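# Refit the band over the carton's corner guard

## Task

Loop the band back around the carton so it passes over both the corner guard and the carton's square. When finished, the guard must sit in its proper spot and the carton must rest flat and level.

## Robot and tools

Robot: two arms, left_arm and right_arm, standing on opposite sides of a table. Each has six revolute joints (joint 1 waist, 2 shoulder, 3 elbow, 4 wrist pitch, 5 wrist yaw, 6 wrist roll) and a two-finger parallel gripper. Scene frame: origin at the table centre, table top at z = +0.020 m, +z up. left_arm's base is on the +y side at (-0.024, +0.450, +0.137) m, right_arm's at (+0.199, -0.454, +0.144) m; side names do not match image sides. Each arm reports its hand pose, velocities and targets in its own base frame, and its offsets run along its own base axes. A gripper's fingers point along its +x; they open and close along its y. end_effector_position is the point between the fingers, 3 to 4 cm behind the tips; only the last 1.5 cm of each inner finger face is flat.

The 14-number row (used by execute_actions and move): for left_arm dx, dy, dz, rx, ry, rz, opening, then the same seven for right_arm. Every number lies in [-1, 1], and both arms must always be filled in. dx, dy, dz, rx, ry, rz are offsets, not poses: they count from that arm's Hand target as it stood when the action or move began, in the arm's base axes. Scale: 1.0 = 0.6 m for dx/dy/dz and 180 degrees for the rotation; rx, ry, rz form one rotation vector about the Hand target's position. A translation longer than 1.0 is shortened. Zeros for all six pose numbers re-request the current Hand target. Opening is absolute, not an offset: +1 fully open (0.080 m), -1 fully closed; empty fingers meet near -0.78. Closing fully takes at least about 0.6 s. A 0 opening is a real command, so to leave a gripper unchanged resend its present value (see Tool commands).

execute_actions(actions, cameras): actions is a list of actions; each action is up to 15 rows, one per 1/30 s step, and a short action repeats its last row. All rows in one action count from the same start pose, not from the row before. An empty actions list returns images and full state. cameras picks camera names (cam_left_wrist, cam_right_wrist, or ["all"]); an unknown name voids the call.

move(target, speed, blend, opening_speed, grip_force, blocking, cameras): drives each gripper in a straight line toward target, which is one 14-number row or a list of up to 15 rows, every row an offset from the same starting Hand targets. speed is m/s (0.002 to 4.3, default 0.25; turning up to twice that in rad/s), one value or one per target. blend (m) rounds corners in a list; 0 stops at each. opening_speed sets how fast openings change (per second on the -1..+1 scale, at least 0.2). grip_force is newtons per finger pad, 8 to 34, one value or one per arm, and persists. blocking=false returns after about 0.5 s while the move continues. The whole move is capped at 10 s. The result adds a move: line: done (within 8 mm and 2 degrees), off_target, moving, held, blocked (gripper stopped far from its goal by something, and now holds still) or fault; limits=paced means the pose was clipped, limits=held means steps were withheld. Paths do not avoid obstacles or the other arm; avoid routing a gripper near its own base.

wait(seconds 0 to 10) lets time pass with commands held. stop brakes a running move. zoom_image(camera, region [x0, y0, x1, y1] pixels, at most 504 by 504) enlarges part of the latest wrist image. read_manual gives licence texts only. finished_scene(scene) ends the current scene irreversibly; the goal must hold with the robot hands off.

Reading results: Hand target is the last commanded pose after the controller clips orientation to within 32 degrees of the measured one. The gripper often stops short of it; resend the gap as an offset. grip_measured is the measured opening on the command scale, off by up to about 2 mm; to hold a part, command about 0.08 below the reading at first contact. Joint velocities may show within noise. Joint torques and External joint torques follow joint order; pushes toward larger joint angles lower the external reading. Wrist depth gives a 7x7 grid of distances in mm per wrist camera, - for no value. Camera images are 672x504.

Cautions: friction and weight make small moves unreliable and tilt the gripper, so check position and orientation after each move. Contact torque at the load limits (waist 17.6, shoulder 21.8, elbow 21.7, wrist pitch 3.7, wrist yaw 4, wrist roll 3.71 N m) stops that arm for 10 s. Overheating (MOTOR HOT at 50 °C, fault at 95 °C) comes from holding loads, stretched poses or pushing against things; a sudden far target can trigger an over-speed fault. Never let the arms, grippers or wrist cameras press on each other, nor let one gripper close on the other's fingers. Avoid fast hits, hard presses, dropping parts, releasing moving parts, and anything leaving the table. To stop pushing, command the target back past the gripper. Loose objects may occasionally be nudged by outside disturbances.

Each tool is called after "Emit:" in YAML: its name, and indented under it one key for each argument.

## Session

Emit:
execute_actions:
  actions: []

Scene clock: 0.00 s.
left_arm: end_effector_position=(+0.2312, +0.2336, +0.0501) grip_measured=+1.000 end_effector_quat_wxyz=(+0.911, -0.260, +0.154, +0.281) | right_arm: end_effector_position=(+0.1173, -0.1710, +0.1761) grip_measured=+1.000 end_effector_quat_wxyz=(+0.682, +0.467, +0.044, -0.561)
Joint positions: left_arm=[0.986 1.577 0.265 0.822 0.438 -0.22 0.08] | right_arm=[-0.784 0.524 0.563 -0.688 0.257 1.001 0.08]
Joint velocities: within noise
Joint torques (N m): no reading
External joint torques (N m): no reading
Motor temperatures (°C): left_arm=[29 30 26 35 33 27] | right_arm=[26 32 27 30 31 29]
Heat: left arm: hottest wrist pitch 35 °C (+0.0 °C/min); right arm: hottest shoulder 32 °C (+0.0 °C/min).
Wrist depth (mm): cam_left_wrist=[1483 2030 1995 2515 2630 2338 1522 / - 1446 1677 2048 522 631 - / 1151 1181 309 358 456 492 614 / 221 249 279 314 350 422 499 / - - 248 276 309 - 83 / - - 225 246 273 296 86 / - - 205 223 244 264 -] | cam_right_wrist=[2049 1310 1437 1366 1516 1383 1209 / - 1537 1640 1640 1516 1310 1141 / - 1925 1994 1640 1392 1203 1064 / 1799 2259 1799 1537 1294 1153 1025 / - 79 1616 1428 1243 106 958 / - 79 1537 1302 1165 94 - / - 467 443 387 336 304 75]
Hand target: left_arm +0.2331, +0.2355, +0.0549; +0.915, -0.253, +0.148, +0.279 | right_arm +0.1172, -0.1719, +0.1808; +0.685, +0.464, +0.036, -0.560
Tool commands: left_gripper/opening=+1.0 right_gripper/opening=+1.0

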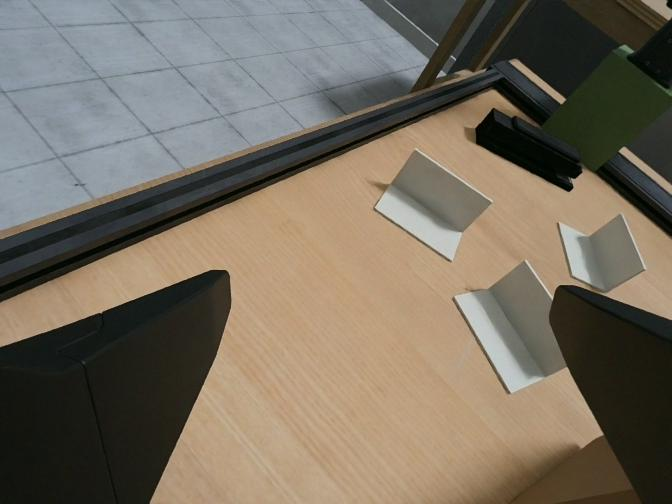

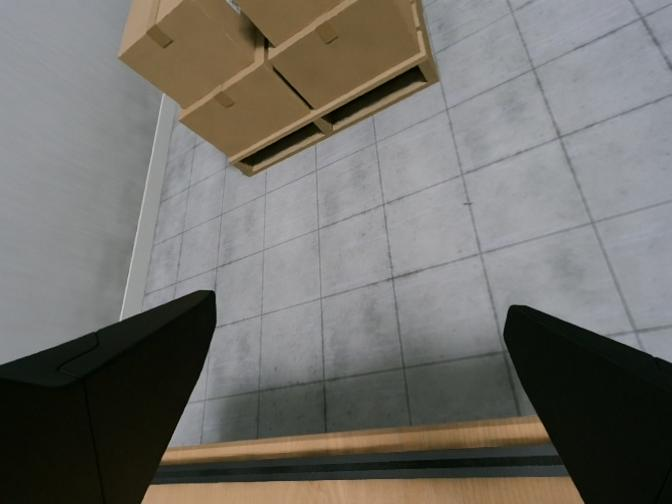

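Emit:
move:
  target: [-0.022, -0.309, 0.408, 0.053, 0.2195, -0.2454, 1.0, 0.171, 0.370, 0.165, -0.1937, 0.1591, 0.6697, 1.0]
  speed: 0.35
  cameras: ["all"]

Scene clock: 9.50 s.
left_arm: end_effector_position=(+0.2189, +0.0496, +0.2945) grip_measured=+1.000 end_effector_quat_wxyz=(+0.862, -0.004, +0.507, -0.002) | right_arm: end_effector_position=(+0.2193, +0.0486, +0.2732) grip_measured=+1.000 end_effector_quat_wxyz=(+0.872, -0.109, +0.418, +0.230)
Joint positions: left_arm=[0.334 1.157 1.509 -1.442 0.167 0.29 0.08] | right_arm=[0.015 0.998 1.256 -1.216 -0.306 -0.402 0.08]
Joint torques (N m): left_arm=[-0.34 -1.81 6.1 1.2 -0.05 -0.12] | right_arm=[0.41 -0.92 7.06 0.61 -0.46 -0.17]
External joint torques (N m): left_arm=[-0.31 0.62 0.62 0.12 -0.17 -0.12] | right_arm=[0.43 0.79 1.13 -0.62 -0.29 -0.17]
Heat: left arm: hottest wrist pitch 36 °C (+6.3 °C/min); right arm: hottest shoulder 32 °C (+0.0 °C/min).
Wrist depth (mm): cam_left_wrist=[507 517 519 515 513 514 515 / 1361 509 504 363 505 505 505 / 500 496 498 357 356 356 493 / 489 486 486 484 373 480 483 / - - 480 477 477 - 83 / - - 468 468 468 467 87 / - - 466 461 460 461 -] | cam_right_wrist=[1548 595 592 441 442 625 617 / 551 555 562 494 531 575 581 / 517 515 530 526 531 540 559 / 491 491 497 500 508 516 1358 / 467 79 464 472 473 104 1272 / - 79 443 446 449 94 - / - 411 422 414 422 408 75]
Hand target: left_arm +0.2199, +0.0501, +0.2997; +0.866, +0.000, +0.500, +0.000 | right_arm +0.2198, +0.0501, +0.2798; +0.876, -0.109, +0.408, +0.234
Off the commanded pose: left_arm 0.005 m, 1 deg | right_arm 0.007 m, 1 deg.
move: done
camera_calibration:
cam_left_wrist: T_world_to_cam=[[0.0607495, -0.998152, -0.00166463, 0.0487383], [-0.991294, -0.0601368, -0.117129, 0.280066], [0.116812, 0.00876566, -0.993115, 0.339457], [0, 0, 0, 1]] pos_world=[0.235015, 0.0625149, 0.370005]
cam_right_wrist: T_world_to_cam=[[0.534799, -0.843591, 0.048423, -0.0821314], [-0.792554, -0.520665, -0.317436, 0.314185], [0.292999, 0.131387, -0.947042, 0.26857], [0, 0, 0, 1]] pos_world=[0.214241, 0.059013, 0.358058]

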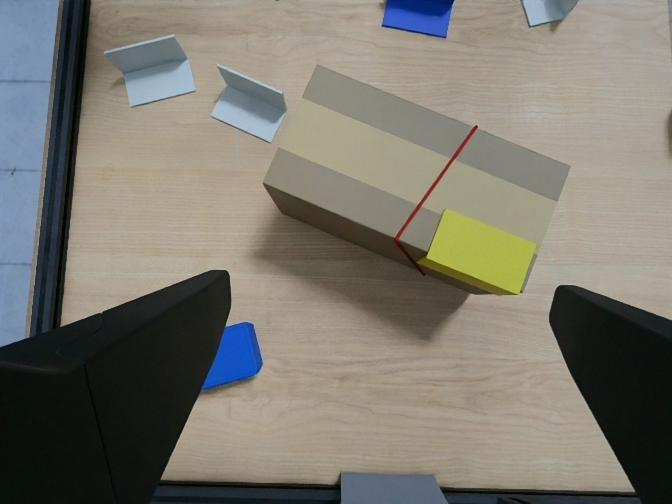

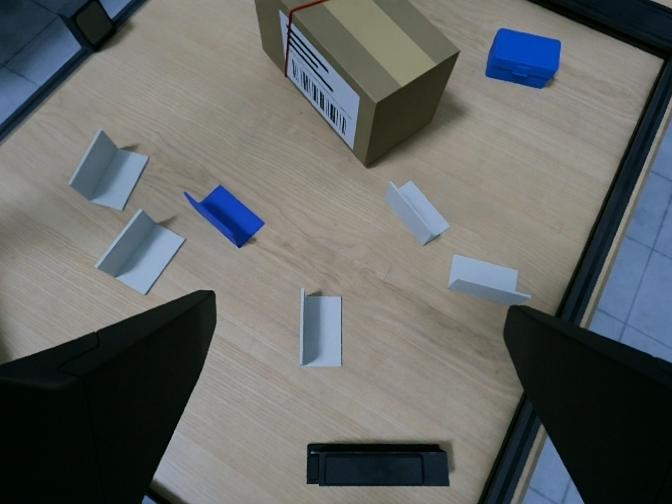

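Emit:
zoom_image:
  camera: "cam_left_wrist"
  region: [370, 100, 600, 320]

Emit:
zoom_image:
  camera: "cam_right_wrist"
  region: [230, 0, 480, 180]

Emit:
zoom_image:
  camera: "cam_left_wrist"
  region: [230, 50, 430, 250]

Scaled by 2.191 from the camera's 672x504 image, which has a finer 960x720 frame.

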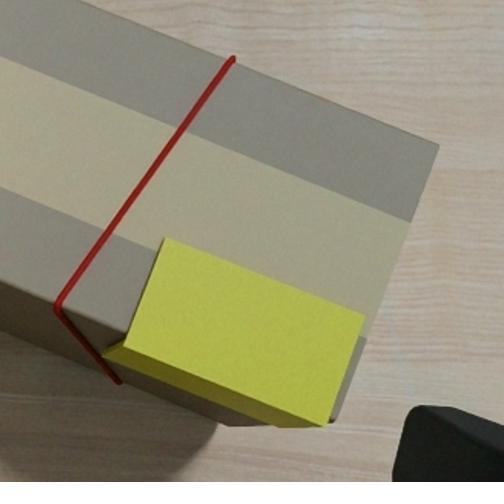

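Scaled by 2.016 from the camera's 672x504 image, which has a finer 960x720 frame.

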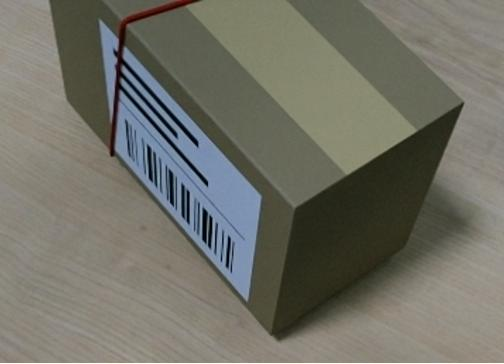

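Scaled by 2.520 from the camera's 672x504 image, which has a finer 960x720 frame.

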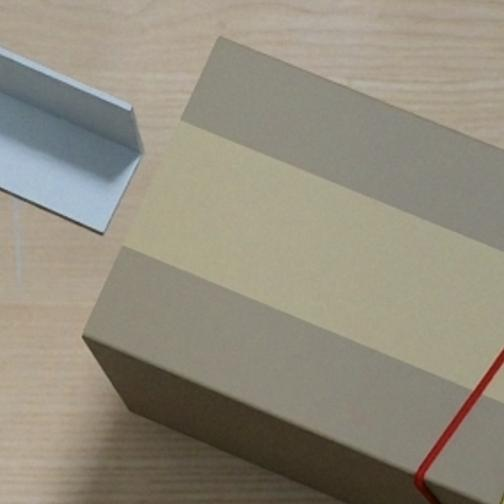

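Emit:
move:
  target: [-0.167, -0.15, -0.25, 0, -0.111, 0, 1.0, 0.1337, 0.1665, -0.2663, 0.0606, -0.1246, -0.0431, 1.0]
  speed: 0.35
  cameras: ["all"]

Scene clock: 25.57 s.
left_arm: end_effector_position=(+0.1182, -0.0391, +0.1460) grip_measured=+1.000 end_effector_quat_wxyz=(+0.937, +0.004, +0.348, -0.003) | right_arm: end_effector_position=(+0.2999, +0.1515, +0.1206) grip_measured=+1.000 end_effector_quat_wxyz=(+0.957, -0.047, +0.215, +0.191)
Joint positions: left_arm=[-1.46 0.516 0.589 -1.514 -0.852 -1.39 0.08] | right_arm=[0.518 1.213 0.402 0.364 0.113 0.046 0.08]
Joint torques (N m): left_arm=[-0.25 2.23 5.6 0.58 -0.79 -0.14] | right_arm=[0.37 -2.3 4.45 1.73 0.17 0.17]
External joint torques (N m): left_arm=[-0.25 1.19 0.03 0.1 -0.27 -0.14] | right_arm=[0.34 1.23 -1.81 0.06 0.15 0.16]
Motor temperatures (°C): left_arm=[29 30 29 36 33 27] | right_arm=[26 32 32 32 31 29]
Heat: left arm: hottest wrist pitch 36 °C (+2.3 °C/min); right arm: hottest shoulder 32 °C (+0.0 °C/min).
Wrist depth (mm): cam_left_wrist=[525 509 300 298 499 501 510 / 456 306 275 273 270 449 437 / 413 405 340 301 390 409 407 / 379 378 377 363 363 374 373 / - - 347 346 346 339 83 / - - 321 321 321 314 87 / - 297 299 300 297 299 -] | cam_right_wrist=[2088 2031 1757 738 576 1350 1652 / 2108 2149 400 375 592 620 651 / 475 500 472 326 306 486 559 / 411 418 426 377 320 453 459 / 366 79 365 370 366 106 390 / - 79 319 325 328 94 - / - 263 282 288 292 281 75]
Hand target: left_arm +0.1197, -0.0399, +0.1497; +0.940, +0.000, +0.342, +0.000 | right_arm +0.3000, +0.1500, +0.1200; +0.958, -0.042, +0.213, +0.186
Off the commanded pose: left_arm 0.004 m, 1 deg | right_arm 0.002 m, 1 deg.
move: done
camera_calibration:
cam_left_wrist: T_world_to_cam=[[0.051144, -0.998683, 0.0040249, -0.0336483], [-0.890566, -0.0474304, -0.452374, 0.195091], [0.451969, 0.0195518, -0.891819, 0.15046], [0, 0, 0, 1]] pos_world=[0.107459, -0.0272926, 0.222572]
cam_right_wrist: T_world_to_cam=[[0.406505, -0.910677, 0.0736294, 0.014552], [-0.63187, -0.338429, -0.697285, 0.353268], [0.659919, 0.236926, -0.713003, -0.0672943], [0, 0, 0, 1]] pos_world=[0.261713, 0.148752, 0.197276]

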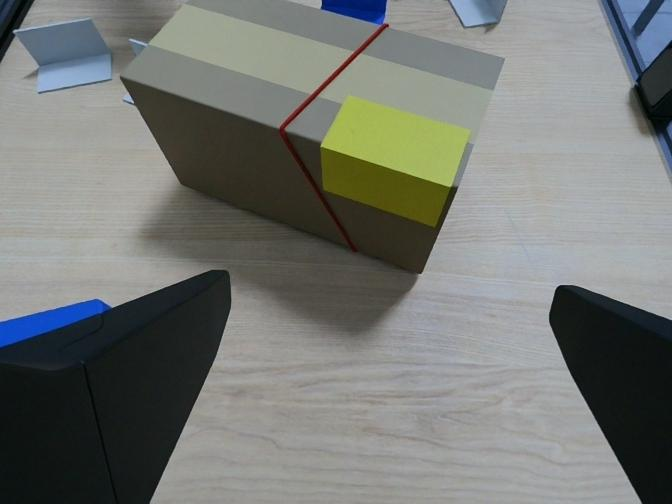

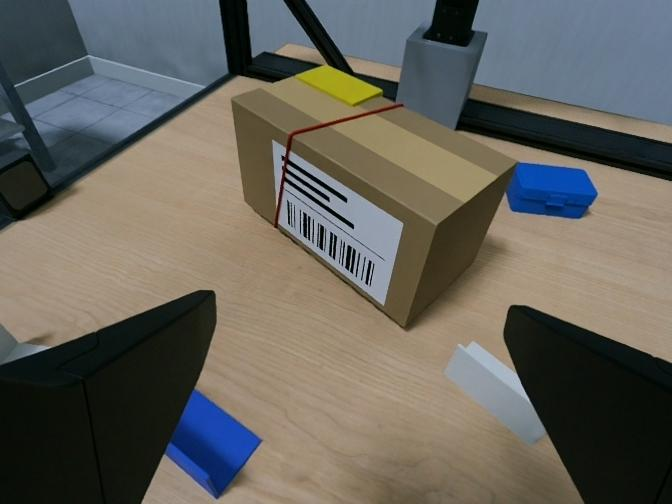

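Emit:
zoom_image:
  camera: "cam_left_wrist"
  region: [260, 10, 520, 280]

Emit:
zoom_image:
  camera: "cam_right_wrist"
  region: [210, 50, 460, 340]

Scaled by 1.867 from the camera's 672x504 image, which has a finer 960x720 frame.

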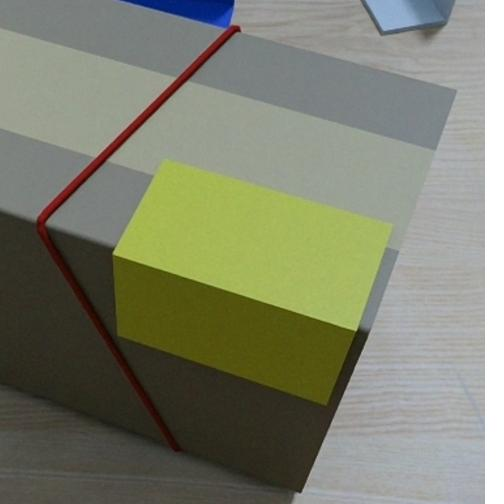

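Scaled by 1.738 from the camera's 672x504 image, which has a finer 960x720 frame.

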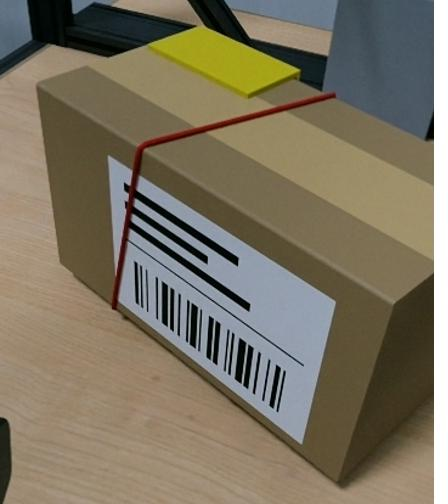

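Emit:
move:
  target:
    - [0.1672, 0.0665, 0.0838, 0.0388, 0.1353, -0.0832, 0.1, 0, 0, 0, 0, 0, 0, 1.0]
    - [0.3098, 0.0737, -0.0778, 0.0775, 0.2705, -0.1663, 0.1, 0, 0, 0, 0, 0, 0, 1.0]
  speed: 0.25
  blend: [0.05, 0]
  cameras: ["all"]

Scene clock: 40.07 s.
left_arm: end_effector_position=(+0.3012, +0.0037, +0.1004) grip_measured=+0.103 end_effector_quat_wxyz=(+0.676, +0.190, +0.685, -0.195) | right_arm: end_effector_position=(+0.2999, +0.1515, +0.1206) grip_measured=+1.000 end_effector_quat_wxyz=(+0.957, -0.047, +0.215, +0.191)
Joint positions: left_arm=[0.014 1.709 1.284 -1.16 0.003 0.566 0.04] | right_arm=[0.518 1.213 0.402 0.364 0.113 0.046 0.08]
Joint torques (N m): left_arm=[-0.11 -6.29 6.02 0.39 -0.13 0.12] | right_arm=[0.38 -2.43 4.44 1.75 0.2 0.16]
External joint torques (N m): left_arm=[-0.1 0.36 0.46 0.1 -0.16 0.12] | right_arm=[0.37 1.14 -1.86 0.06 0.18 0.16]
Heat: left arm: hottest wrist pitch 36 °C (+1.5 °C/min); right arm: hottest wrist pitch 34 °C (+6.0 °C/min).
Wrist depth (mm): cam_left_wrist=[- 119 118 120 118 117 117 / 127 124 - 126 126 125 123 / 136 137 137 135 133 131 130 / 148 146 143 144 143 141 294 / 321 153 - 317 316 305 313 / - - - 344 342 - - / - - - 377 360 - -] | cam_right_wrist=[- 2088 1716 647 314 1485 1419 / 2049 2191 400 378 592 645 679 / 472 499 471 326 304 484 545 / 414 420 424 376 318 450 460 / 368 79 356 370 364 106 390 / - 79 319 325 327 94 - / - 263 283 288 292 283 75]
Hand target: left_arm +0.3056, +0.0043, +0.1030; +0.680, +0.195, +0.680, -0.195 | right_arm +0.3000, +0.1500, +0.1200; +0.958, -0.042, +0.213, +0.186
Off the commanded pose: left_arm 0.005 m, 1 deg | right_arm 0.002 m, 1 deg.
move: done
camera_calibration:
cam_left_wrist: T_world_to_cam=[[-0.484079, -0.874554, -0.0286663, 0.164036], [-0.81139, 0.43637, 0.388878, 0.229308], [-0.327586, 0.211508, -0.920843, 0.263187], [0, 0, 0, 1]] pos_world=[0.351681, -0.0122707, 0.157884]
cam_right_wrist: T_world_to_cam=[[0.406505, -0.910677, 0.0736294, 0.014552], [-0.63187, -0.338429, -0.697285, 0.353268], [0.659919, 0.236926, -0.713003, -0.0672943], [0, 0, 0, 1]] pos_world=[0.261713, 0.148752, 0.197276]

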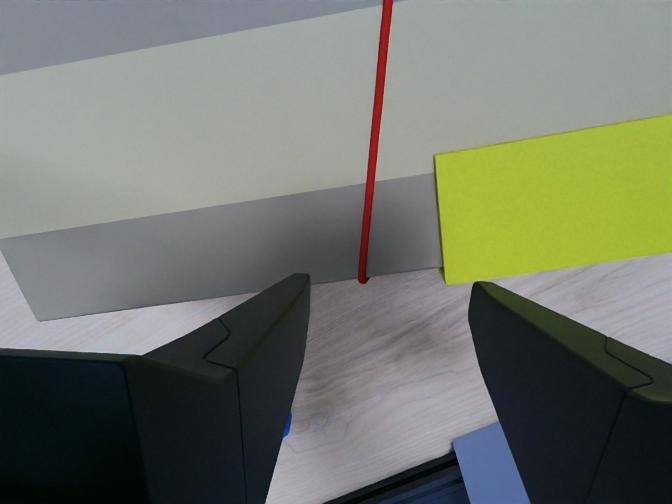

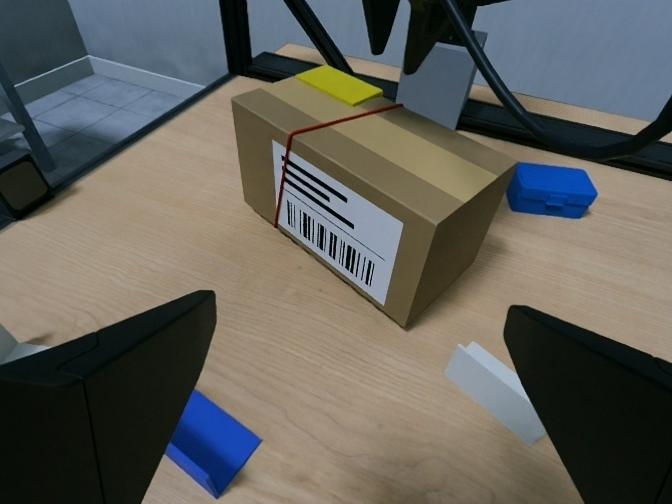

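Emit:
move:
  target: [0.0038, 0.007, -0.0517, 0, 0, 0, -0.35, 0, 0, 0, 0, 0, 0, 1.0]
  speed: 0.1
  cameras: ["cam_left_wrist"]

Scene clock: 45.23 s.
left_arm: end_effector_position=(+0.3068, +0.0076, +0.0729) grip_measured=-0.348 end_effector_quat_wxyz=(+0.679, +0.192, +0.682, -0.195) | right_arm: end_effector_position=(+0.2999, +0.1515, +0.1206) grip_measured=+1.000 end_effector_quat_wxyz=(+0.957, -0.047, +0.215, +0.191)
Joint positions: left_arm=[0.026 1.747 1.216 -1.045 0.003 0.579 0.019] | right_arm=[0.518 1.213 0.402 0.364 0.113 0.046 0.08]
Joint torques (N m): left_arm=[0.07 -6.68 4.38 0.78 -0.13 0.12] | right_arm=[0.37 -2.24 4.56 1.74 0.19 0.2]
External joint torques (N m): left_arm=[0.03 0.18 -1.12 0.46 -0.16 0.12] | right_arm=[0.34 1.33 -1.69 0.07 0.18 0.19]
Heat: left arm: hottest wrist pitch 36 °C (+1.3 °C/min); right arm: hottest wrist pitch 35 °C (+6.6 °C/min).
Wrist depth (mm): cam_left_wrist=[- - - 96 93 95 - / - - 102 99 100 100 100 / - 108 109 109 106 105 104 / - 116 117 115 114 110 110 / - 123 121 124 120 117 279 / - - - 307 - - - / - - - 336 - - -] | cam_right_wrist=[- 2170 2012 615 253 1447 1294 / 2031 2191 399 371 365 703 1447 / 476 500 472 326 305 481 556 / 411 419 427 376 318 452 462 / 365 79 357 370 366 106 392 / - 79 320 324 328 94 - / - 263 284 288 292 282 75]
Hand target: left_arm +0.3078, +0.0085, +0.0720; +0.680, +0.195, +0.680, -0.195 | right_arm +0.3000, +0.1500, +0.1200; +0.958, -0.042, +0.213, +0.186
Off the commanded pose: left_arm 0.002 m, 0 deg | right_arm 0.002 m, 1 deg.
move: done
camera_calibration:
cam_left_wrist: T_world_to_cam=[[-0.485114, -0.873821, -0.0331894, 0.169937], [-0.814301, 0.437586, 0.381355, 0.244412], [-0.318713, 0.212027, -0.923833, 0.236368], [0, 0, 0, 1]] pos_world=[0.356797, -0.00857279, 0.130797]
Images, in order (width x height): cam_left_wrist 672x504.

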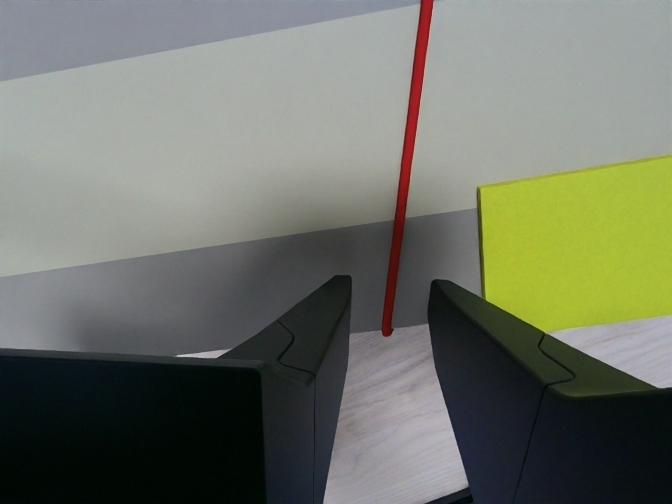

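Emit:
move:
  target: [-0.002, -0.0037, -0.0192, 0, 0, 0, -0.35, 0, 0, 0, 0, 0, 0, 1.0]
  speed: 0.04
  cameras: ["cam_left_wrist"]

Scene clock: 47.87 s.
left_arm: end_effector_position=(+0.3061, +0.0071, +0.0618) grip_measured=-0.348 end_effector_quat_wxyz=(+0.680, +0.192, +0.681, -0.194) | right_arm: end_effector_position=(+0.2999, +0.1515, +0.1206) grip_measured=+1.000 end_effector_quat_wxyz=(+0.957, -0.047, +0.215, +0.191)
Joint positions: left_arm=[0.025 1.755 1.179 -0.997 0.003 0.578 0.019] | right_arm=[0.518 1.213 0.402 0.364 0.113 0.046 0.08]
Joint torques (N m): left_arm=[-0.15 -6.56 4.28 0.77 -0.12 -0.12] | right_arm=[0.37 -2.4 4.61 1.71 0.18 0.16]
External joint torques (N m): left_arm=[-0.18 0.21 -1.11 0.45 -0.15 -0.12] | right_arm=[0.37 1.17 -1.65 0.04 0.15 0.16]
Heat: left arm: hottest wrist pitch 35 °C (+0.0 °C/min); right arm: hottest wrist pitch 35 °C (+6.3 °C/min).
Wrist depth (mm): cam_left_wrist=[- - 85 - 84 85 - / - 91 - - - - - / - 97 97 97 97 94 - / - 106 - 103 104 101 99 / - - - 107 106 105 - / - - - 292 - - - / - - - 321 - - -] | cam_right_wrist=[- 2170 845 353 266 272 129 / 2108 2259 398 370 365 651 608 / 470 501 469 327 304 484 536 / 411 418 425 378 318 441 459 / 366 79 356 370 366 106 392 / - 79 320 325 327 94 - / - 263 283 288 292 282 75]
Hand target: left_arm +0.3066, +0.0063, +0.0604; +0.680, +0.195, +0.680, -0.195 | right_arm +0.3000, +0.1500, +0.1200; +0.958, -0.042, +0.213, +0.186
Off the commanded pose: left_arm 0.002 m, 0 deg | right_arm 0.002 m, 1 deg.
move: done
camera_calibration:
cam_left_wrist: T_world_to_cam=[[-0.485021, -0.873812, -0.0347463, 0.168814], [-0.815456, 0.437563, 0.378908, 0.248642], [-0.31589, 0.212112, -0.924782, 0.225294], [0, 0, 0, 1]] pos_world=[0.355802, -0.00907266, 0.120001]
Images, in order (width x height): cam_left_wrist 672x504.

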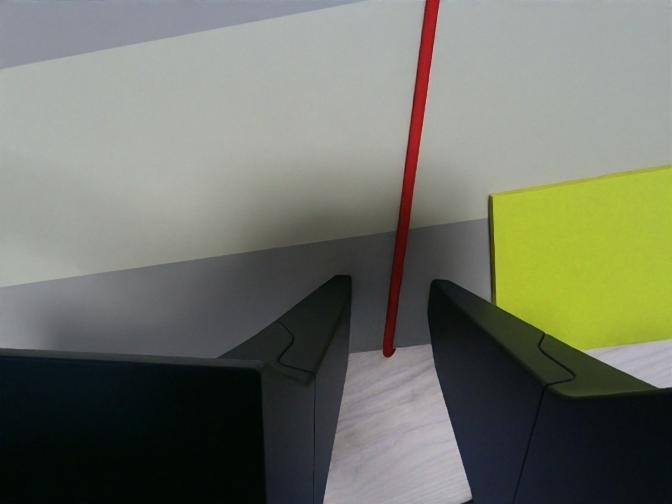

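Emit:
move:
  target: [-0.0012, -0.0022, -0.0083, 0, 0, 0, -0.35, 0, 0, 0, 0, 0, 0, 1.0]
  speed: 0.02
  cameras: ["cam_left_wrist"]

Scene clock: 49.67 s.
left_arm: end_effector_position=(+0.3056, +0.0073, +0.0596) grip_measured=-0.348 end_effector_quat_wxyz=(+0.681, +0.191, +0.681, -0.192) | right_arm: end_effector_position=(+0.2999, +0.1515, +0.1206) grip_measured=+1.000 end_effector_quat_wxyz=(+0.957, -0.047, +0.215, +0.191)
Joint positions: left_arm=[0.025 1.755 1.17 -0.986 0.001 0.573 0.019] | right_arm=[0.518 1.213 0.402 0.364 0.113 0.046 0.08]
Joint torques (N m): left_arm=[-0.23 -5.92 3.57 1.41 -0.08 -0.1] | right_arm=[0.29 -2.34 4.5 1.71 0.2 0.16]
External joint torques (N m): left_arm=[-0.28 0.86 -1.83 1.07 -0.1 -0.1] | right_arm=[0.29 1.21 -1.73 0.04 0.18 0.15]
Heat: left arm: hottest wrist pitch 35 °C (+0.0 °C/min); right arm: hottest wrist pitch 35 °C (+6.0 °C/min).
Wrist depth (mm): cam_left_wrist=[- - 85 - 84 84 - / - 90 - - - - - / - 96 97 96 95 - - / - 105 - 102 101 99 97 / - 113 - 106 106 102 104 / - - - 291 - - - / - - - 317 - - -] | cam_right_wrist=[- - 1892 331 267 263 1294 / 2069 2149 399 369 363 694 611 / 474 499 473 327 304 483 537 / 413 418 426 376 318 451 460 / 367 79 356 371 365 106 390 / - 79 321 325 327 94 - / - 263 283 287 292 283 75]
Hand target: left_arm +0.3059, +0.0049, +0.0555; +0.680, +0.195, +0.680, -0.195 | right_arm +0.3000, +0.1500, +0.1200; +0.958, -0.042, +0.213, +0.186
Off the commanded pose: left_arm 0.005 m, 1 deg | right_arm 0.002 m, 1 deg.
move: done
camera_calibration:
cam_left_wrist: T_world_to_cam=[[-0.480899, -0.876001, -0.0368653, 0.167667], [-0.818057, 0.433167, 0.37835, 0.249922], [-0.315466, 0.212106, -0.924928, 0.222915], [0, 0, 0, 1]] pos_world=[0.355404, -0.00866345, 0.117804]
Images, in order (width x height): cam_left_wrist 672x504.

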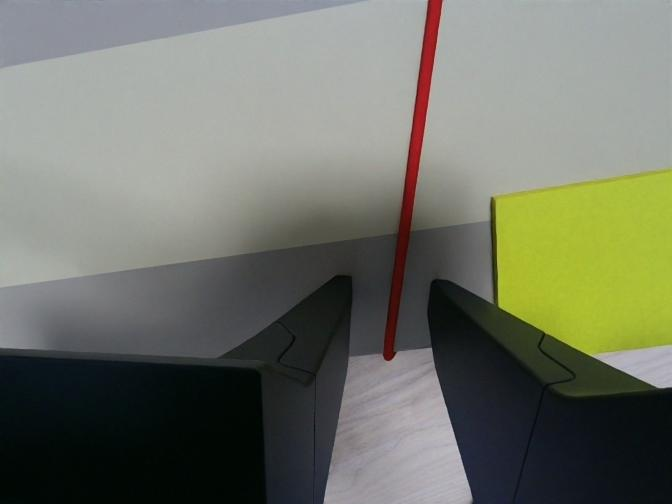

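Emit:
move:
  target: [0, 0, 0.002, 0, 0, 0, -1.0, 0, 0, 0, 0, 0, 0, 1.0]
  speed: 0.02
  opening_speed: 0.6
  cameras: ["cam_left_wrist"]

Scene clock: 52.17 s.
left_arm: end_effector_position=(+0.3069, +0.0078, +0.0596) grip_measured=-0.771 end_effector_quat_wxyz=(+0.682, +0.194, +0.679, -0.190) | right_arm: end_effector_position=(+0.2999, +0.1515, +0.1206) grip_measured=+1.000 end_effector_quat_wxyz=(+0.957, -0.047, +0.215, +0.191)
Joint positions: left_arm=[0.023 1.755 1.17 -0.98 -0.005 0.573 0] | right_arm=[0.518 1.213 0.402 0.364 0.113 0.046 0.08]
Joint torques (N m): left_arm=[-0.21 -6.23 3.97 0.66 0.15 -0.11] | right_arm=[0.34 -2.3 4.53 1.73 0.18 0.15]
External joint torques (N m): left_arm=[-0.23 0.66 -1.49 0.32 0.13 -0.11] | right_arm=[0.34 1.16 -1.59 0.11 0.15 0.14]
Heat: left arm: hottest wrist pitch 35 °C (+0.0 °C/min); right arm: hottest wrist pitch 36 °C (+6.9 °C/min).
Wrist depth (mm): cam_left_wrist=[- - 85 - 84 84 - / - 91 - - - - - / - 96 96 97 95 - - / - 105 - 102 101 98 96 / - 113 - - - 104 103 / - - - - - - - / - - - - - - -] | cam_right_wrist=[- - 1814 347 261 265 128 / 2031 2236 397 370 363 631 598 / 476 501 470 327 304 483 541 / 412 422 427 376 319 449 456 / 366 79 359 371 366 106 390 / - 79 320 324 328 94 - / - 262 283 287 290 284 75]
Hand target: left_arm +0.3059, +0.0049, +0.0567; +0.680, +0.195, +0.680, -0.195 | right_arm +0.3000, +0.1500, +0.1200; +0.958, -0.042, +0.213, +0.186
Off the commanded pose: left_arm 0.004 m, 1 deg | right_arm 0.002 m, 1 deg.
move: done
camera_calibration:
cam_left_wrist: T_world_to_cam=[[-0.482007, -0.875, -0.0452227, 0.16951], [-0.819614, 0.432051, 0.37625, 0.251377], [-0.309681, 0.21842, -0.925414, 0.221446], [0, 0, 0, 1]] pos_world=[0.356314, -0.00865496, 0.118014]
Images, in order (width x height): cam_left_wrist 672x504.

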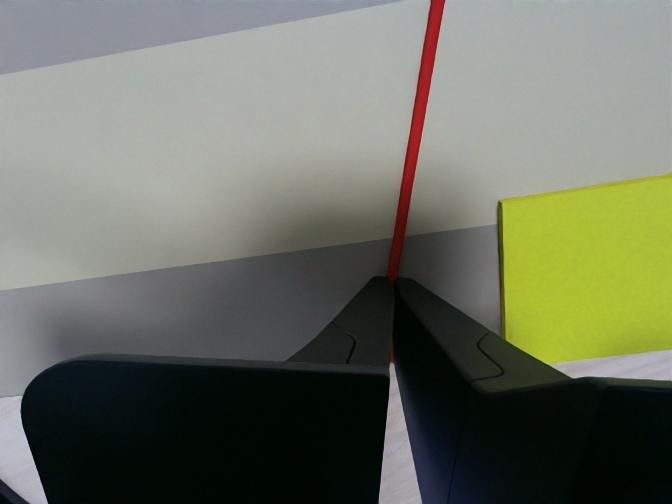

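Emit:
zoom_image:
  camera: "cam_left_wrist"
  region: [320, 220, 470, 400]

Scaled by 2.800 from the camera's 672x504 image, which has a finer 960x720 frame.

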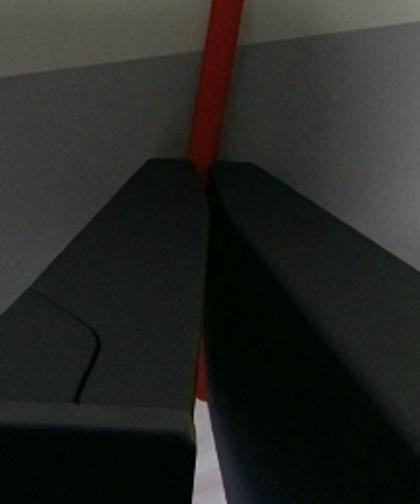

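Emit:
move:
  target: [0.001, 0.0048, 0.0255, 0, 0, 0, -1.0, 0, 0, 0, 0, 0, 0, 1.0]
  speed: 0.04
  cameras: ["all"]

Scene clock: 54.60 s.
left_arm: end_effector_position=(+0.3019, +0.0054, +0.0652) grip_measured=-0.771 end_effector_quat_wxyz=(+0.671, +0.192, +0.688, -0.198) | right_arm: end_effector_position=(+0.2999, +0.1515, +0.1206) grip_measured=+1.000 end_effector_quat_wxyz=(+0.957, -0.047, +0.215, +0.191)
Joint positions: left_arm=[0.018 1.755 1.193 -1.035 0.001 0.576 0] | right_arm=[0.518 1.213 0.402 0.364 0.113 0.046 0.08]
Joint torques (N m): left_arm=[0.36 -8.33 5.81 0.21 0.15 0.08] | right_arm=[0.28 -2.17 4.48 1.76 0.17 0.13]
External joint torques (N m): left_arm=[0.4 -1.55 0.42 -0.08 0.12 0.08] | right_arm=[0.3 1.41 -1.83 0.07 0.14 0.13]
Heat: left arm: hottest wrist pitch 35 °C (+0.0 °C/min); right arm: hottest wrist pitch 36 °C (+6.6 °C/min).
Wrist depth (mm): cam_left_wrist=[- - 88 88 - 86 - / - 91 - - - - - / - 98 99 100 97 97 96 / - 108 - 103 108 102 104 / - 116 115 - - 111 275 / - - - - - - - / - - - - - - -] | cam_right_wrist=[2282 2355 845 623 263 267 1592 / 2049 2149 399 374 366 647 665 / 475 502 473 327 304 495 558 / 411 418 426 375 318 447 458 / 366 79 357 370 364 106 390 / - 79 319 325 329 94 - / - 263 282 288 293 282 75]
Hand target: left_arm +0.3065, +0.0078, +0.0720; +0.680, +0.195, +0.680, -0.195 | right_arm +0.3000, +0.1500, +0.1200; +0.958, -0.042, +0.213, +0.186
Off the commanded pose: left_arm 0.009 m, 1 deg | right_arm 0.002 m, 1 deg.
move: off_target (left_arm)
camera_calibration:
cam_left_wrist: T_world_to_cam=[[-0.489763, -0.871535, -0.023628, 0.166097], [-0.803863, 0.44091, 0.399253, 0.239881], [-0.337545, 0.214533, -0.916536, 0.233396], [0, 0, 0, 1]] pos_world=[0.352962, -0.0110773, 0.122067]
cam_right_wrist: T_world_to_cam=[[0.406505, -0.910677, 0.0736294, 0.014552], [-0.63187, -0.338429, -0.697285, 0.353268], [0.659919, 0.236926, -0.713003, -0.0672943], [0, 0, 0, 1]] pos_world=[0.261713, 0.148752, 0.197276]

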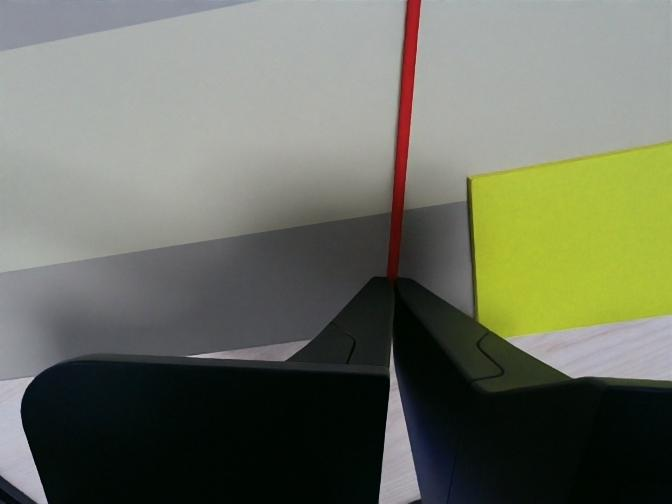

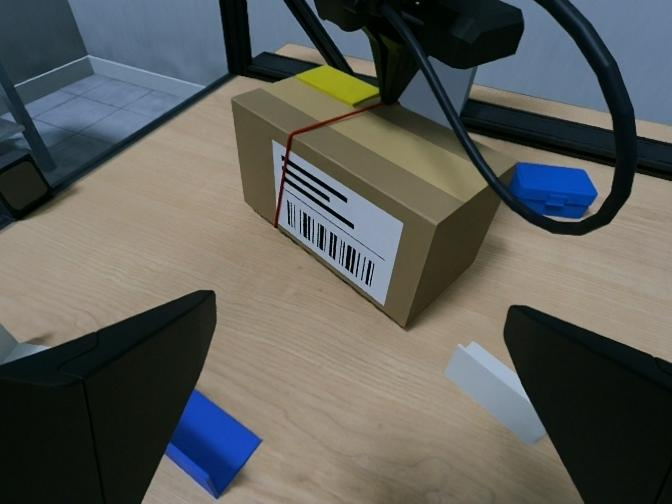

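Emit:
zoom_image:
  camera: "cam_left_wrist"
  region: [300, 200, 500, 400]

Emit:
zoom_image:
  camera: "cam_right_wrist"
  region: [240, 40, 460, 240]

Scaled by 2.520 from the camera's 672x504 image, which has a finer 960x720 frame.

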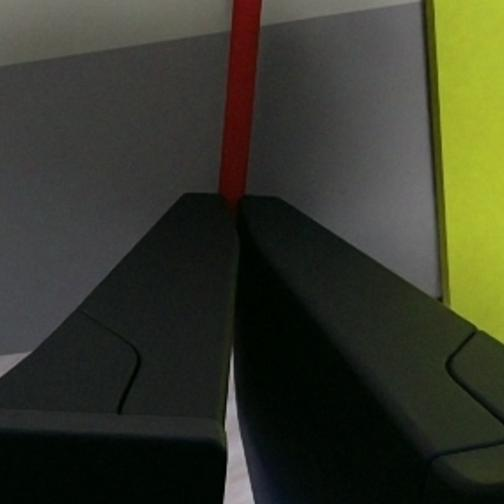

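Scaled by 2.291 from the camera's 672x504 image, which has a finer 960x720 frame.

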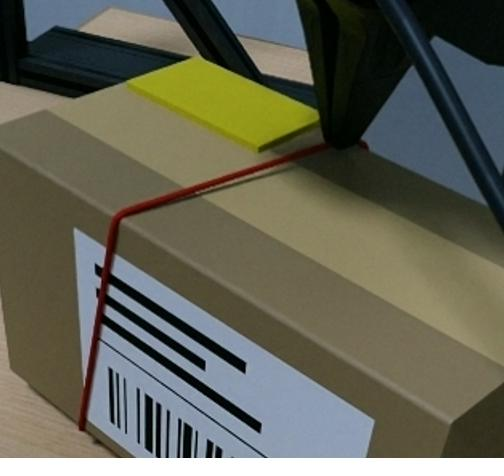

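Emit:
move:
  target: [-0.0325, 0.0095, 0.0417, 0, 0, 0, -1.0, 0, 0, 0, 0, 0, 0, 1.0]
  speed: 0.06
  cameras: ["all"]

Scene clock: 60.83 s.
left_arm: end_effector_position=(+0.2880, +0.0075, +0.0883) grip_measured=-0.771 end_effector_quat_wxyz=(+0.675, +0.191, +0.683, -0.203) | right_arm: end_effector_position=(+0.2999, +0.1515, +0.1206) grip_measured=+1.000 end_effector_quat_wxyz=(+0.957, -0.047, +0.215, +0.191)
Joint positions: left_arm=[0.032 1.672 1.193 -1.109 0.012 0.598 0] | right_arm=[0.518 1.213 0.402 0.364 0.113 0.046 0.08]
Joint torques (N m): left_arm=[0.74 -9.26 5.58 -0.41 -0.22 0.07] | right_arm=[0.33 -2.21 4.5 1.72 0.19 0.14]
External joint torques (N m): left_arm=[0.75 -2.92 0.05 -0.7 -0.26 0.07] | right_arm=[0.35 1.36 -1.76 0.05 0.16 0.14]
Heat: left arm: hottest wrist pitch 35 °C (+0.0 °C/min); right arm: hottest wrist pitch 36 °C (+6.0 °C/min).
Wrist depth (mm): cam_left_wrist=[108 107 - 109 107 108 108 / - 117 115 118 115 - 113 / 123 123 121 121 119 119 118 / 132 132 134 132 128 285 280 / 304 303 298 - - 302 301 / - - - - - - - / - - - - - - -] | cam_right_wrist=[- - 687 740 335 1548 1652 / 2108 2236 400 372 595 629 1476 / 490 500 473 327 307 479 545 / 414 420 425 376 319 452 459 / 366 79 357 369 365 106 390 / - 79 320 324 327 94 - / - 264 282 288 290 283 75]
Hand target: left_arm +0.2870, +0.0135, +0.0970; +0.680, +0.195, +0.680, -0.195 | right_arm +0.3000, +0.1500, +0.1200; +0.958, -0.042, +0.213, +0.186
Off the commanded pose: left_arm 0.011 m, 1 deg | right_arm 0.002 m, 1 deg.
move: off_target (left_arm)
camera_calibration:
cam_left_wrist: T_world_to_cam=[[-0.496003, -0.868115, -0.0188921, 0.163036], [-0.80435, 0.451156, 0.386626, 0.219704], [-0.327113, 0.206963, -0.922043, 0.246996], [0, 0, 0, 1]] pos_world=[0.338381, -0.00870634, 0.145877]
cam_right_wrist: T_world_to_cam=[[0.406505, -0.910677, 0.0736294, 0.014552], [-0.63187, -0.338429, -0.697285, 0.353268], [0.659919, 0.236926, -0.713003, -0.0672943], [0, 0, 0, 1]] pos_world=[0.261713, 0.148752, 0.197276]

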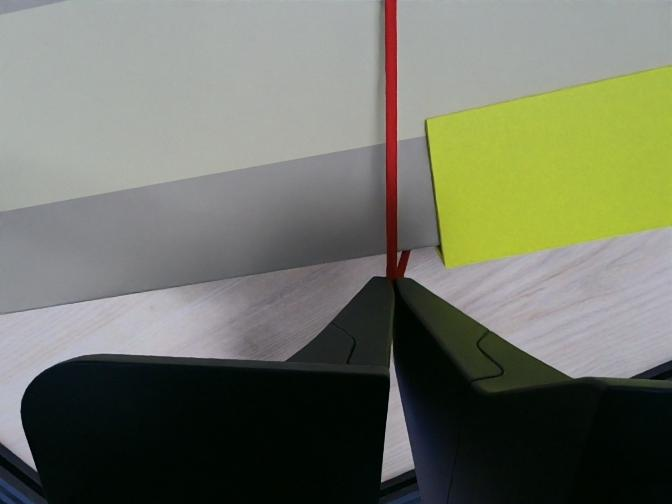

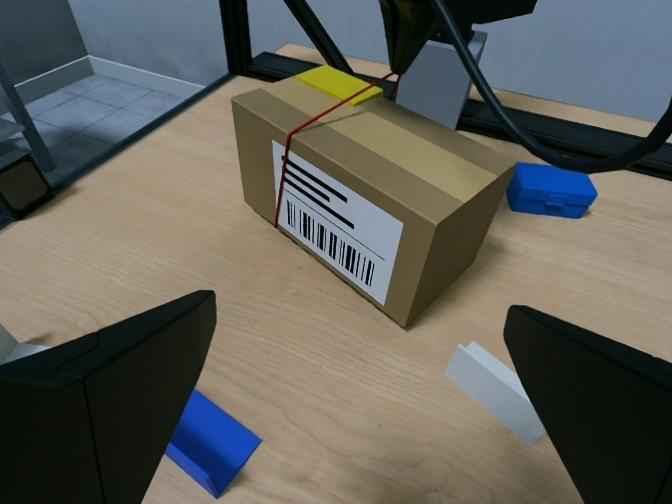

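Emit:
move:
  target: [-0.0433, 0.015, 0.0025, 0, 0, 0, -1.0, 0, 0, 0, 0, 0, 0, 1.0]
  speed: 0.06
  cameras: ["cam_left_wrist"]

Scene clock: 64.20 s.
left_arm: end_effector_position=(+0.2672, +0.0155, +0.0938) grip_measured=-0.772 end_effector_quat_wxyz=(+0.681, +0.193, +0.677, -0.204) | right_arm: end_effector_position=(+0.2999, +0.1515, +0.1206) grip_measured=+1.000 end_effector_quat_wxyz=(+0.957, -0.047, +0.215, +0.191)
Joint positions: left_arm=[0.067 1.577 1.115 -1.109 0.017 0.636 0] | right_arm=[0.518 1.213 0.402 0.364 0.113 0.046 0.08]
Joint torques (N m): left_arm=[1.22 -8.53 4 -0.59 -0.39 0.07] | right_arm=[0.26 -2.29 4.49 1.72 0.15 0.18]
External joint torques (N m): left_arm=[1.21 -2.95 -1.57 -0.94 -0.43 0.07] | right_arm=[0.3 1.29 -1.81 0.03 0.11 0.17]
Motor temperatures (°C): left_arm=[28 34 32 35 32 27] | right_arm=[26 32 30 37 31 29]
Heat: left arm: hottest wrist pitch 35 °C (-1.0 °C/min); right arm: hottest wrist pitch 37 °C (+7.1 °C/min).
Wrist depth (mm): cam_left_wrist=[- 115 - 116 114 113 - / - - 122 122 120 118 118 / 130 130 130 131 126 126 266 / 292 288 287 285 286 284 284 / 310 309 304 - - 305 304 / - - - - - - - / - - - - - - -] | cam_right_wrist=[- 1994 687 808 361 1447 1153 / 2088 2191 402 374 584 613 640 / 477 504 475 326 306 488 560 / 410 420 425 376 318 450 463 / 366 79 358 372 366 106 390 / - 79 320 325 328 94 - / - 263 283 287 291 282 75]
Hand target: left_arm +0.2610, +0.0225, +0.0985; +0.680, +0.195, +0.680, -0.195 | right_arm +0.3000, +0.1500, +0.1200; +0.958, -0.042, +0.213, +0.186
Off the commanded pose: left_arm 0.010 m, 1 deg | right_arm 0.002 m, 1 deg.
move: off_target (left_arm)
camera_calibration:
cam_left_wrist: T_world_to_cam=[[-0.498262, -0.866692, -0.0241012, 0.160978], [-0.809637, 0.455156, 0.370568, 0.200138], [-0.310199, 0.204153, -0.928492, 0.239728], [0, 0, 0, 1]] pos_world=[0.316612, -0.000517574, 0.152301]
Images, in order (width x height): cam_left_wrist 672x504.

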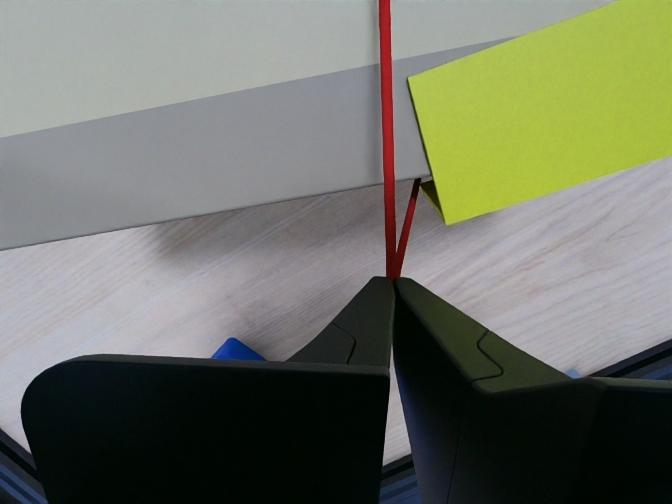

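Emit:
zoom_image:
  camera: "cam_left_wrist"
  region: [350, 60, 550, 290]

Scaled by 2.191 from the camera's 672x504 image, which has a finer 960x720 frame.

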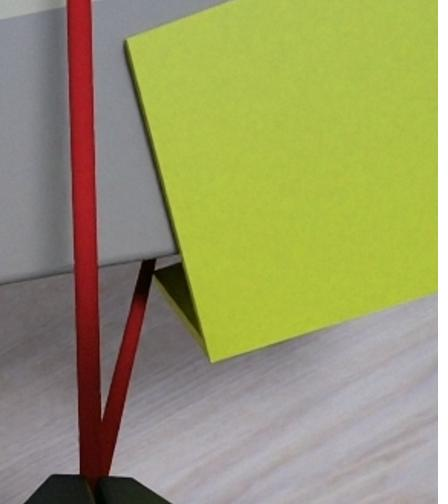

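Emit:
move:
  target: [0.0187, 0.0553, 0, 0, 0, 0, -1.0, 0, 0, 0, 0, 0, 0, 1.0]
  speed: 0.06
  cameras: ["cam_left_wrist"]

Scene clock: 69.13 s.
left_arm: end_effector_position=(+0.2742, +0.0447, +0.0932) grip_measured=-0.772 end_effector_quat_wxyz=(+0.681, +0.192, +0.675, -0.210) | right_arm: end_effector_position=(+0.2999, +0.1515, +0.1206) grip_measured=+1.000 end_effector_quat_wxyz=(+0.957, -0.047, +0.215, +0.191)
Joint positions: left_arm=[0.176 1.618 1.155 -1.111 0.027 0.753 0] | right_arm=[0.518 1.213 0.402 0.364 0.113 0.046 0.08]
Joint torques (N m): left_arm=[1.84 -6.56 6.07 -0.64 -0.76 0.09] | right_arm=[0.55 -2.24 4.52 1.73 0.22 0.15]
External joint torques (N m): left_arm=[1.84 -0.62 0.53 -0.94 -0.81 0.09] | right_arm=[0.54 1.32 -1.75 0.05 0.19 0.15]
Heat: left arm: hottest shoulder 35 °C (+5.1 °C/min); right arm: hottest wrist pitch 37 °C (+7.1 °C/min).
Wrist depth (mm): cam_left_wrist=[- 113 - 115 114 114 111 / - - 121 122 121 119 118 / 128 130 128 269 265 270 267 / 285 284 284 281 284 284 284 / 306 305 301 - - 304 305 / - - - - - - - / - - - - - - -] | cam_right_wrist=[2088 - 753 748 339 1496 1401 / 2108 2191 400 362 586 642 673 / 488 500 472 328 307 488 540 / 412 419 427 376 319 452 461 / 367 79 356 371 366 106 390 / - 79 320 324 327 94 - / - 262 281 287 293 283 75]
Hand target: left_arm +0.2723, +0.0557, +0.0985; +0.680, +0.195, +0.680, -0.195 | right_arm +0.3000, +0.1500, +0.1200; +0.958, -0.042, +0.213, +0.186
Off the commanded pose: left_arm 0.012 m, 2 deg | right_arm 0.002 m, 1 deg.
move: off_target (left_arm)
camera_calibration:
cam_left_wrist: T_world_to_cam=[[-0.504831, -0.863086, -0.0151178, 0.190469], [-0.806454, 0.465315, 0.364849, 0.191973], [-0.307861, 0.196379, -0.930944, 0.23531], [0, 0, 0, 1]] pos_world=[0.323415, 0.0288531, 0.151899]
Images, in order (width x height): cam_left_wrist 672x504.

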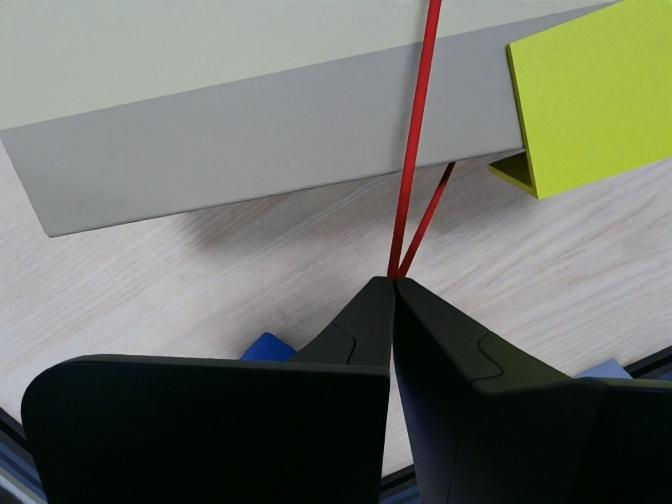

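Emit:
move:
  target:
    - [-0.0255, 0.0088, 0.0025, 0, 0, 0, -1.0, 0, 0, 0, 0, 0, 0, 1.0]
    - [-0.0762, -0.1562, 0.0025, 0, 0, 0.0742, -1.0, 0, 0, 0, 0, 0, 0, 1.0]
  speed: 0.08
  blend: 0
  cameras: ["all"]

Scene clock: 77.07 s.
left_arm: end_effector_position=(+0.2356, -0.0404, +0.0979) grip_measured=-0.772 end_effector_quat_wxyz=(+0.704, +0.111, +0.691, -0.117) | right_arm: end_effector_position=(+0.2999, +0.1515, +0.1206) grip_measured=+1.000 end_effector_quat_wxyz=(+0.957, -0.047, +0.215, +0.191)
Joint positions: left_arm=[-0.164 1.448 1.011 -1.115 0.009 0.159 0] | right_arm=[0.518 1.213 0.402 0.364 0.113 0.046 0.08]
Joint torques (N m): left_arm=[-0.23 -7.25 3.77 -1.35 -0.16 -0.12] | right_arm=[0.25 -2.33 4.42 1.69 0.17 0.16]
External joint torques (N m): left_arm=[-0.2 -2.5 -1.9 -1.73 -0.18 -0.12] | right_arm=[0.26 1.23 -1.85 0.02 0.14 0.15]
Heat: left arm: hottest wrist pitch 36 °C (+0.0 °C/min); right arm: hottest wrist pitch 38 °C (+7.1 °C/min).
Wrist depth (mm): cam_left_wrist=[- 120 117 118 117 118 238 / 128 126 127 122 124 247 252 / 277 276 277 132 274 269 268 / 296 293 292 291 289 289 286 / - 323 310 - - 309 306 / - - - - - - - / - - - - - - -] | cam_right_wrist=[- - 1785 823 572 - 1209 / 2128 2236 400 370 593 636 1456 / 479 501 469 328 306 490 560 / 412 419 428 377 318 452 461 / 366 79 358 370 363 106 391 / - 79 321 322 327 94 - / - 263 283 287 292 282 75]
Hand target: left_arm +0.2265, -0.0380, +0.1000; +0.698, +0.114, +0.698, -0.115 | right_arm +0.3000, +0.1500, +0.1200; +0.958, -0.042, +0.213, +0.186
Off the commanded pose: left_arm 0.010 m, 1 deg | right_arm 0.002 m, 1 deg.
move: off_target (left_arm)
camera_calibration:
cam_left_wrist: T_world_to_cam=[[-0.272392, -0.96168, -0.0312225, 0.0405196], [-0.9002, 0.243251, 0.361205, 0.212136], [-0.339769, 0.126496, -0.931964, 0.249342], [0, 0, 0, 1]] pos_world=[0.28672, -0.044176, 0.157018]
cam_right_wrist: T_world_to_cam=[[0.406505, -0.910677, 0.0736294, 0.014552], [-0.63187, -0.338429, -0.697285, 0.353268], [0.659919, 0.236926, -0.713003, -0.0672943], [0, 0, 0, 1]] pos_world=[0.261713, 0.148752, 0.197276]

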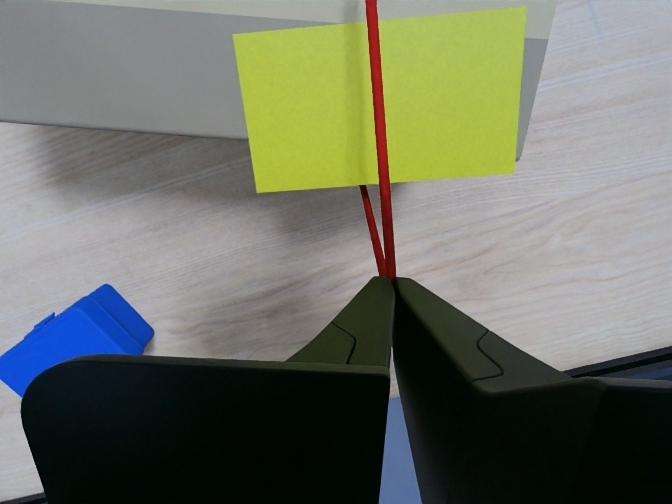

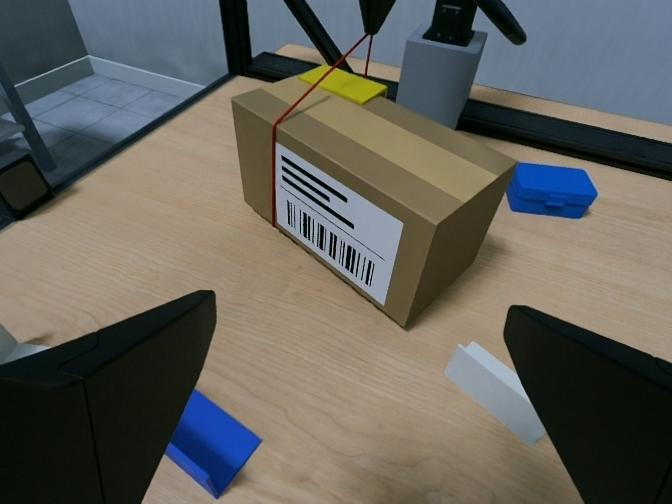

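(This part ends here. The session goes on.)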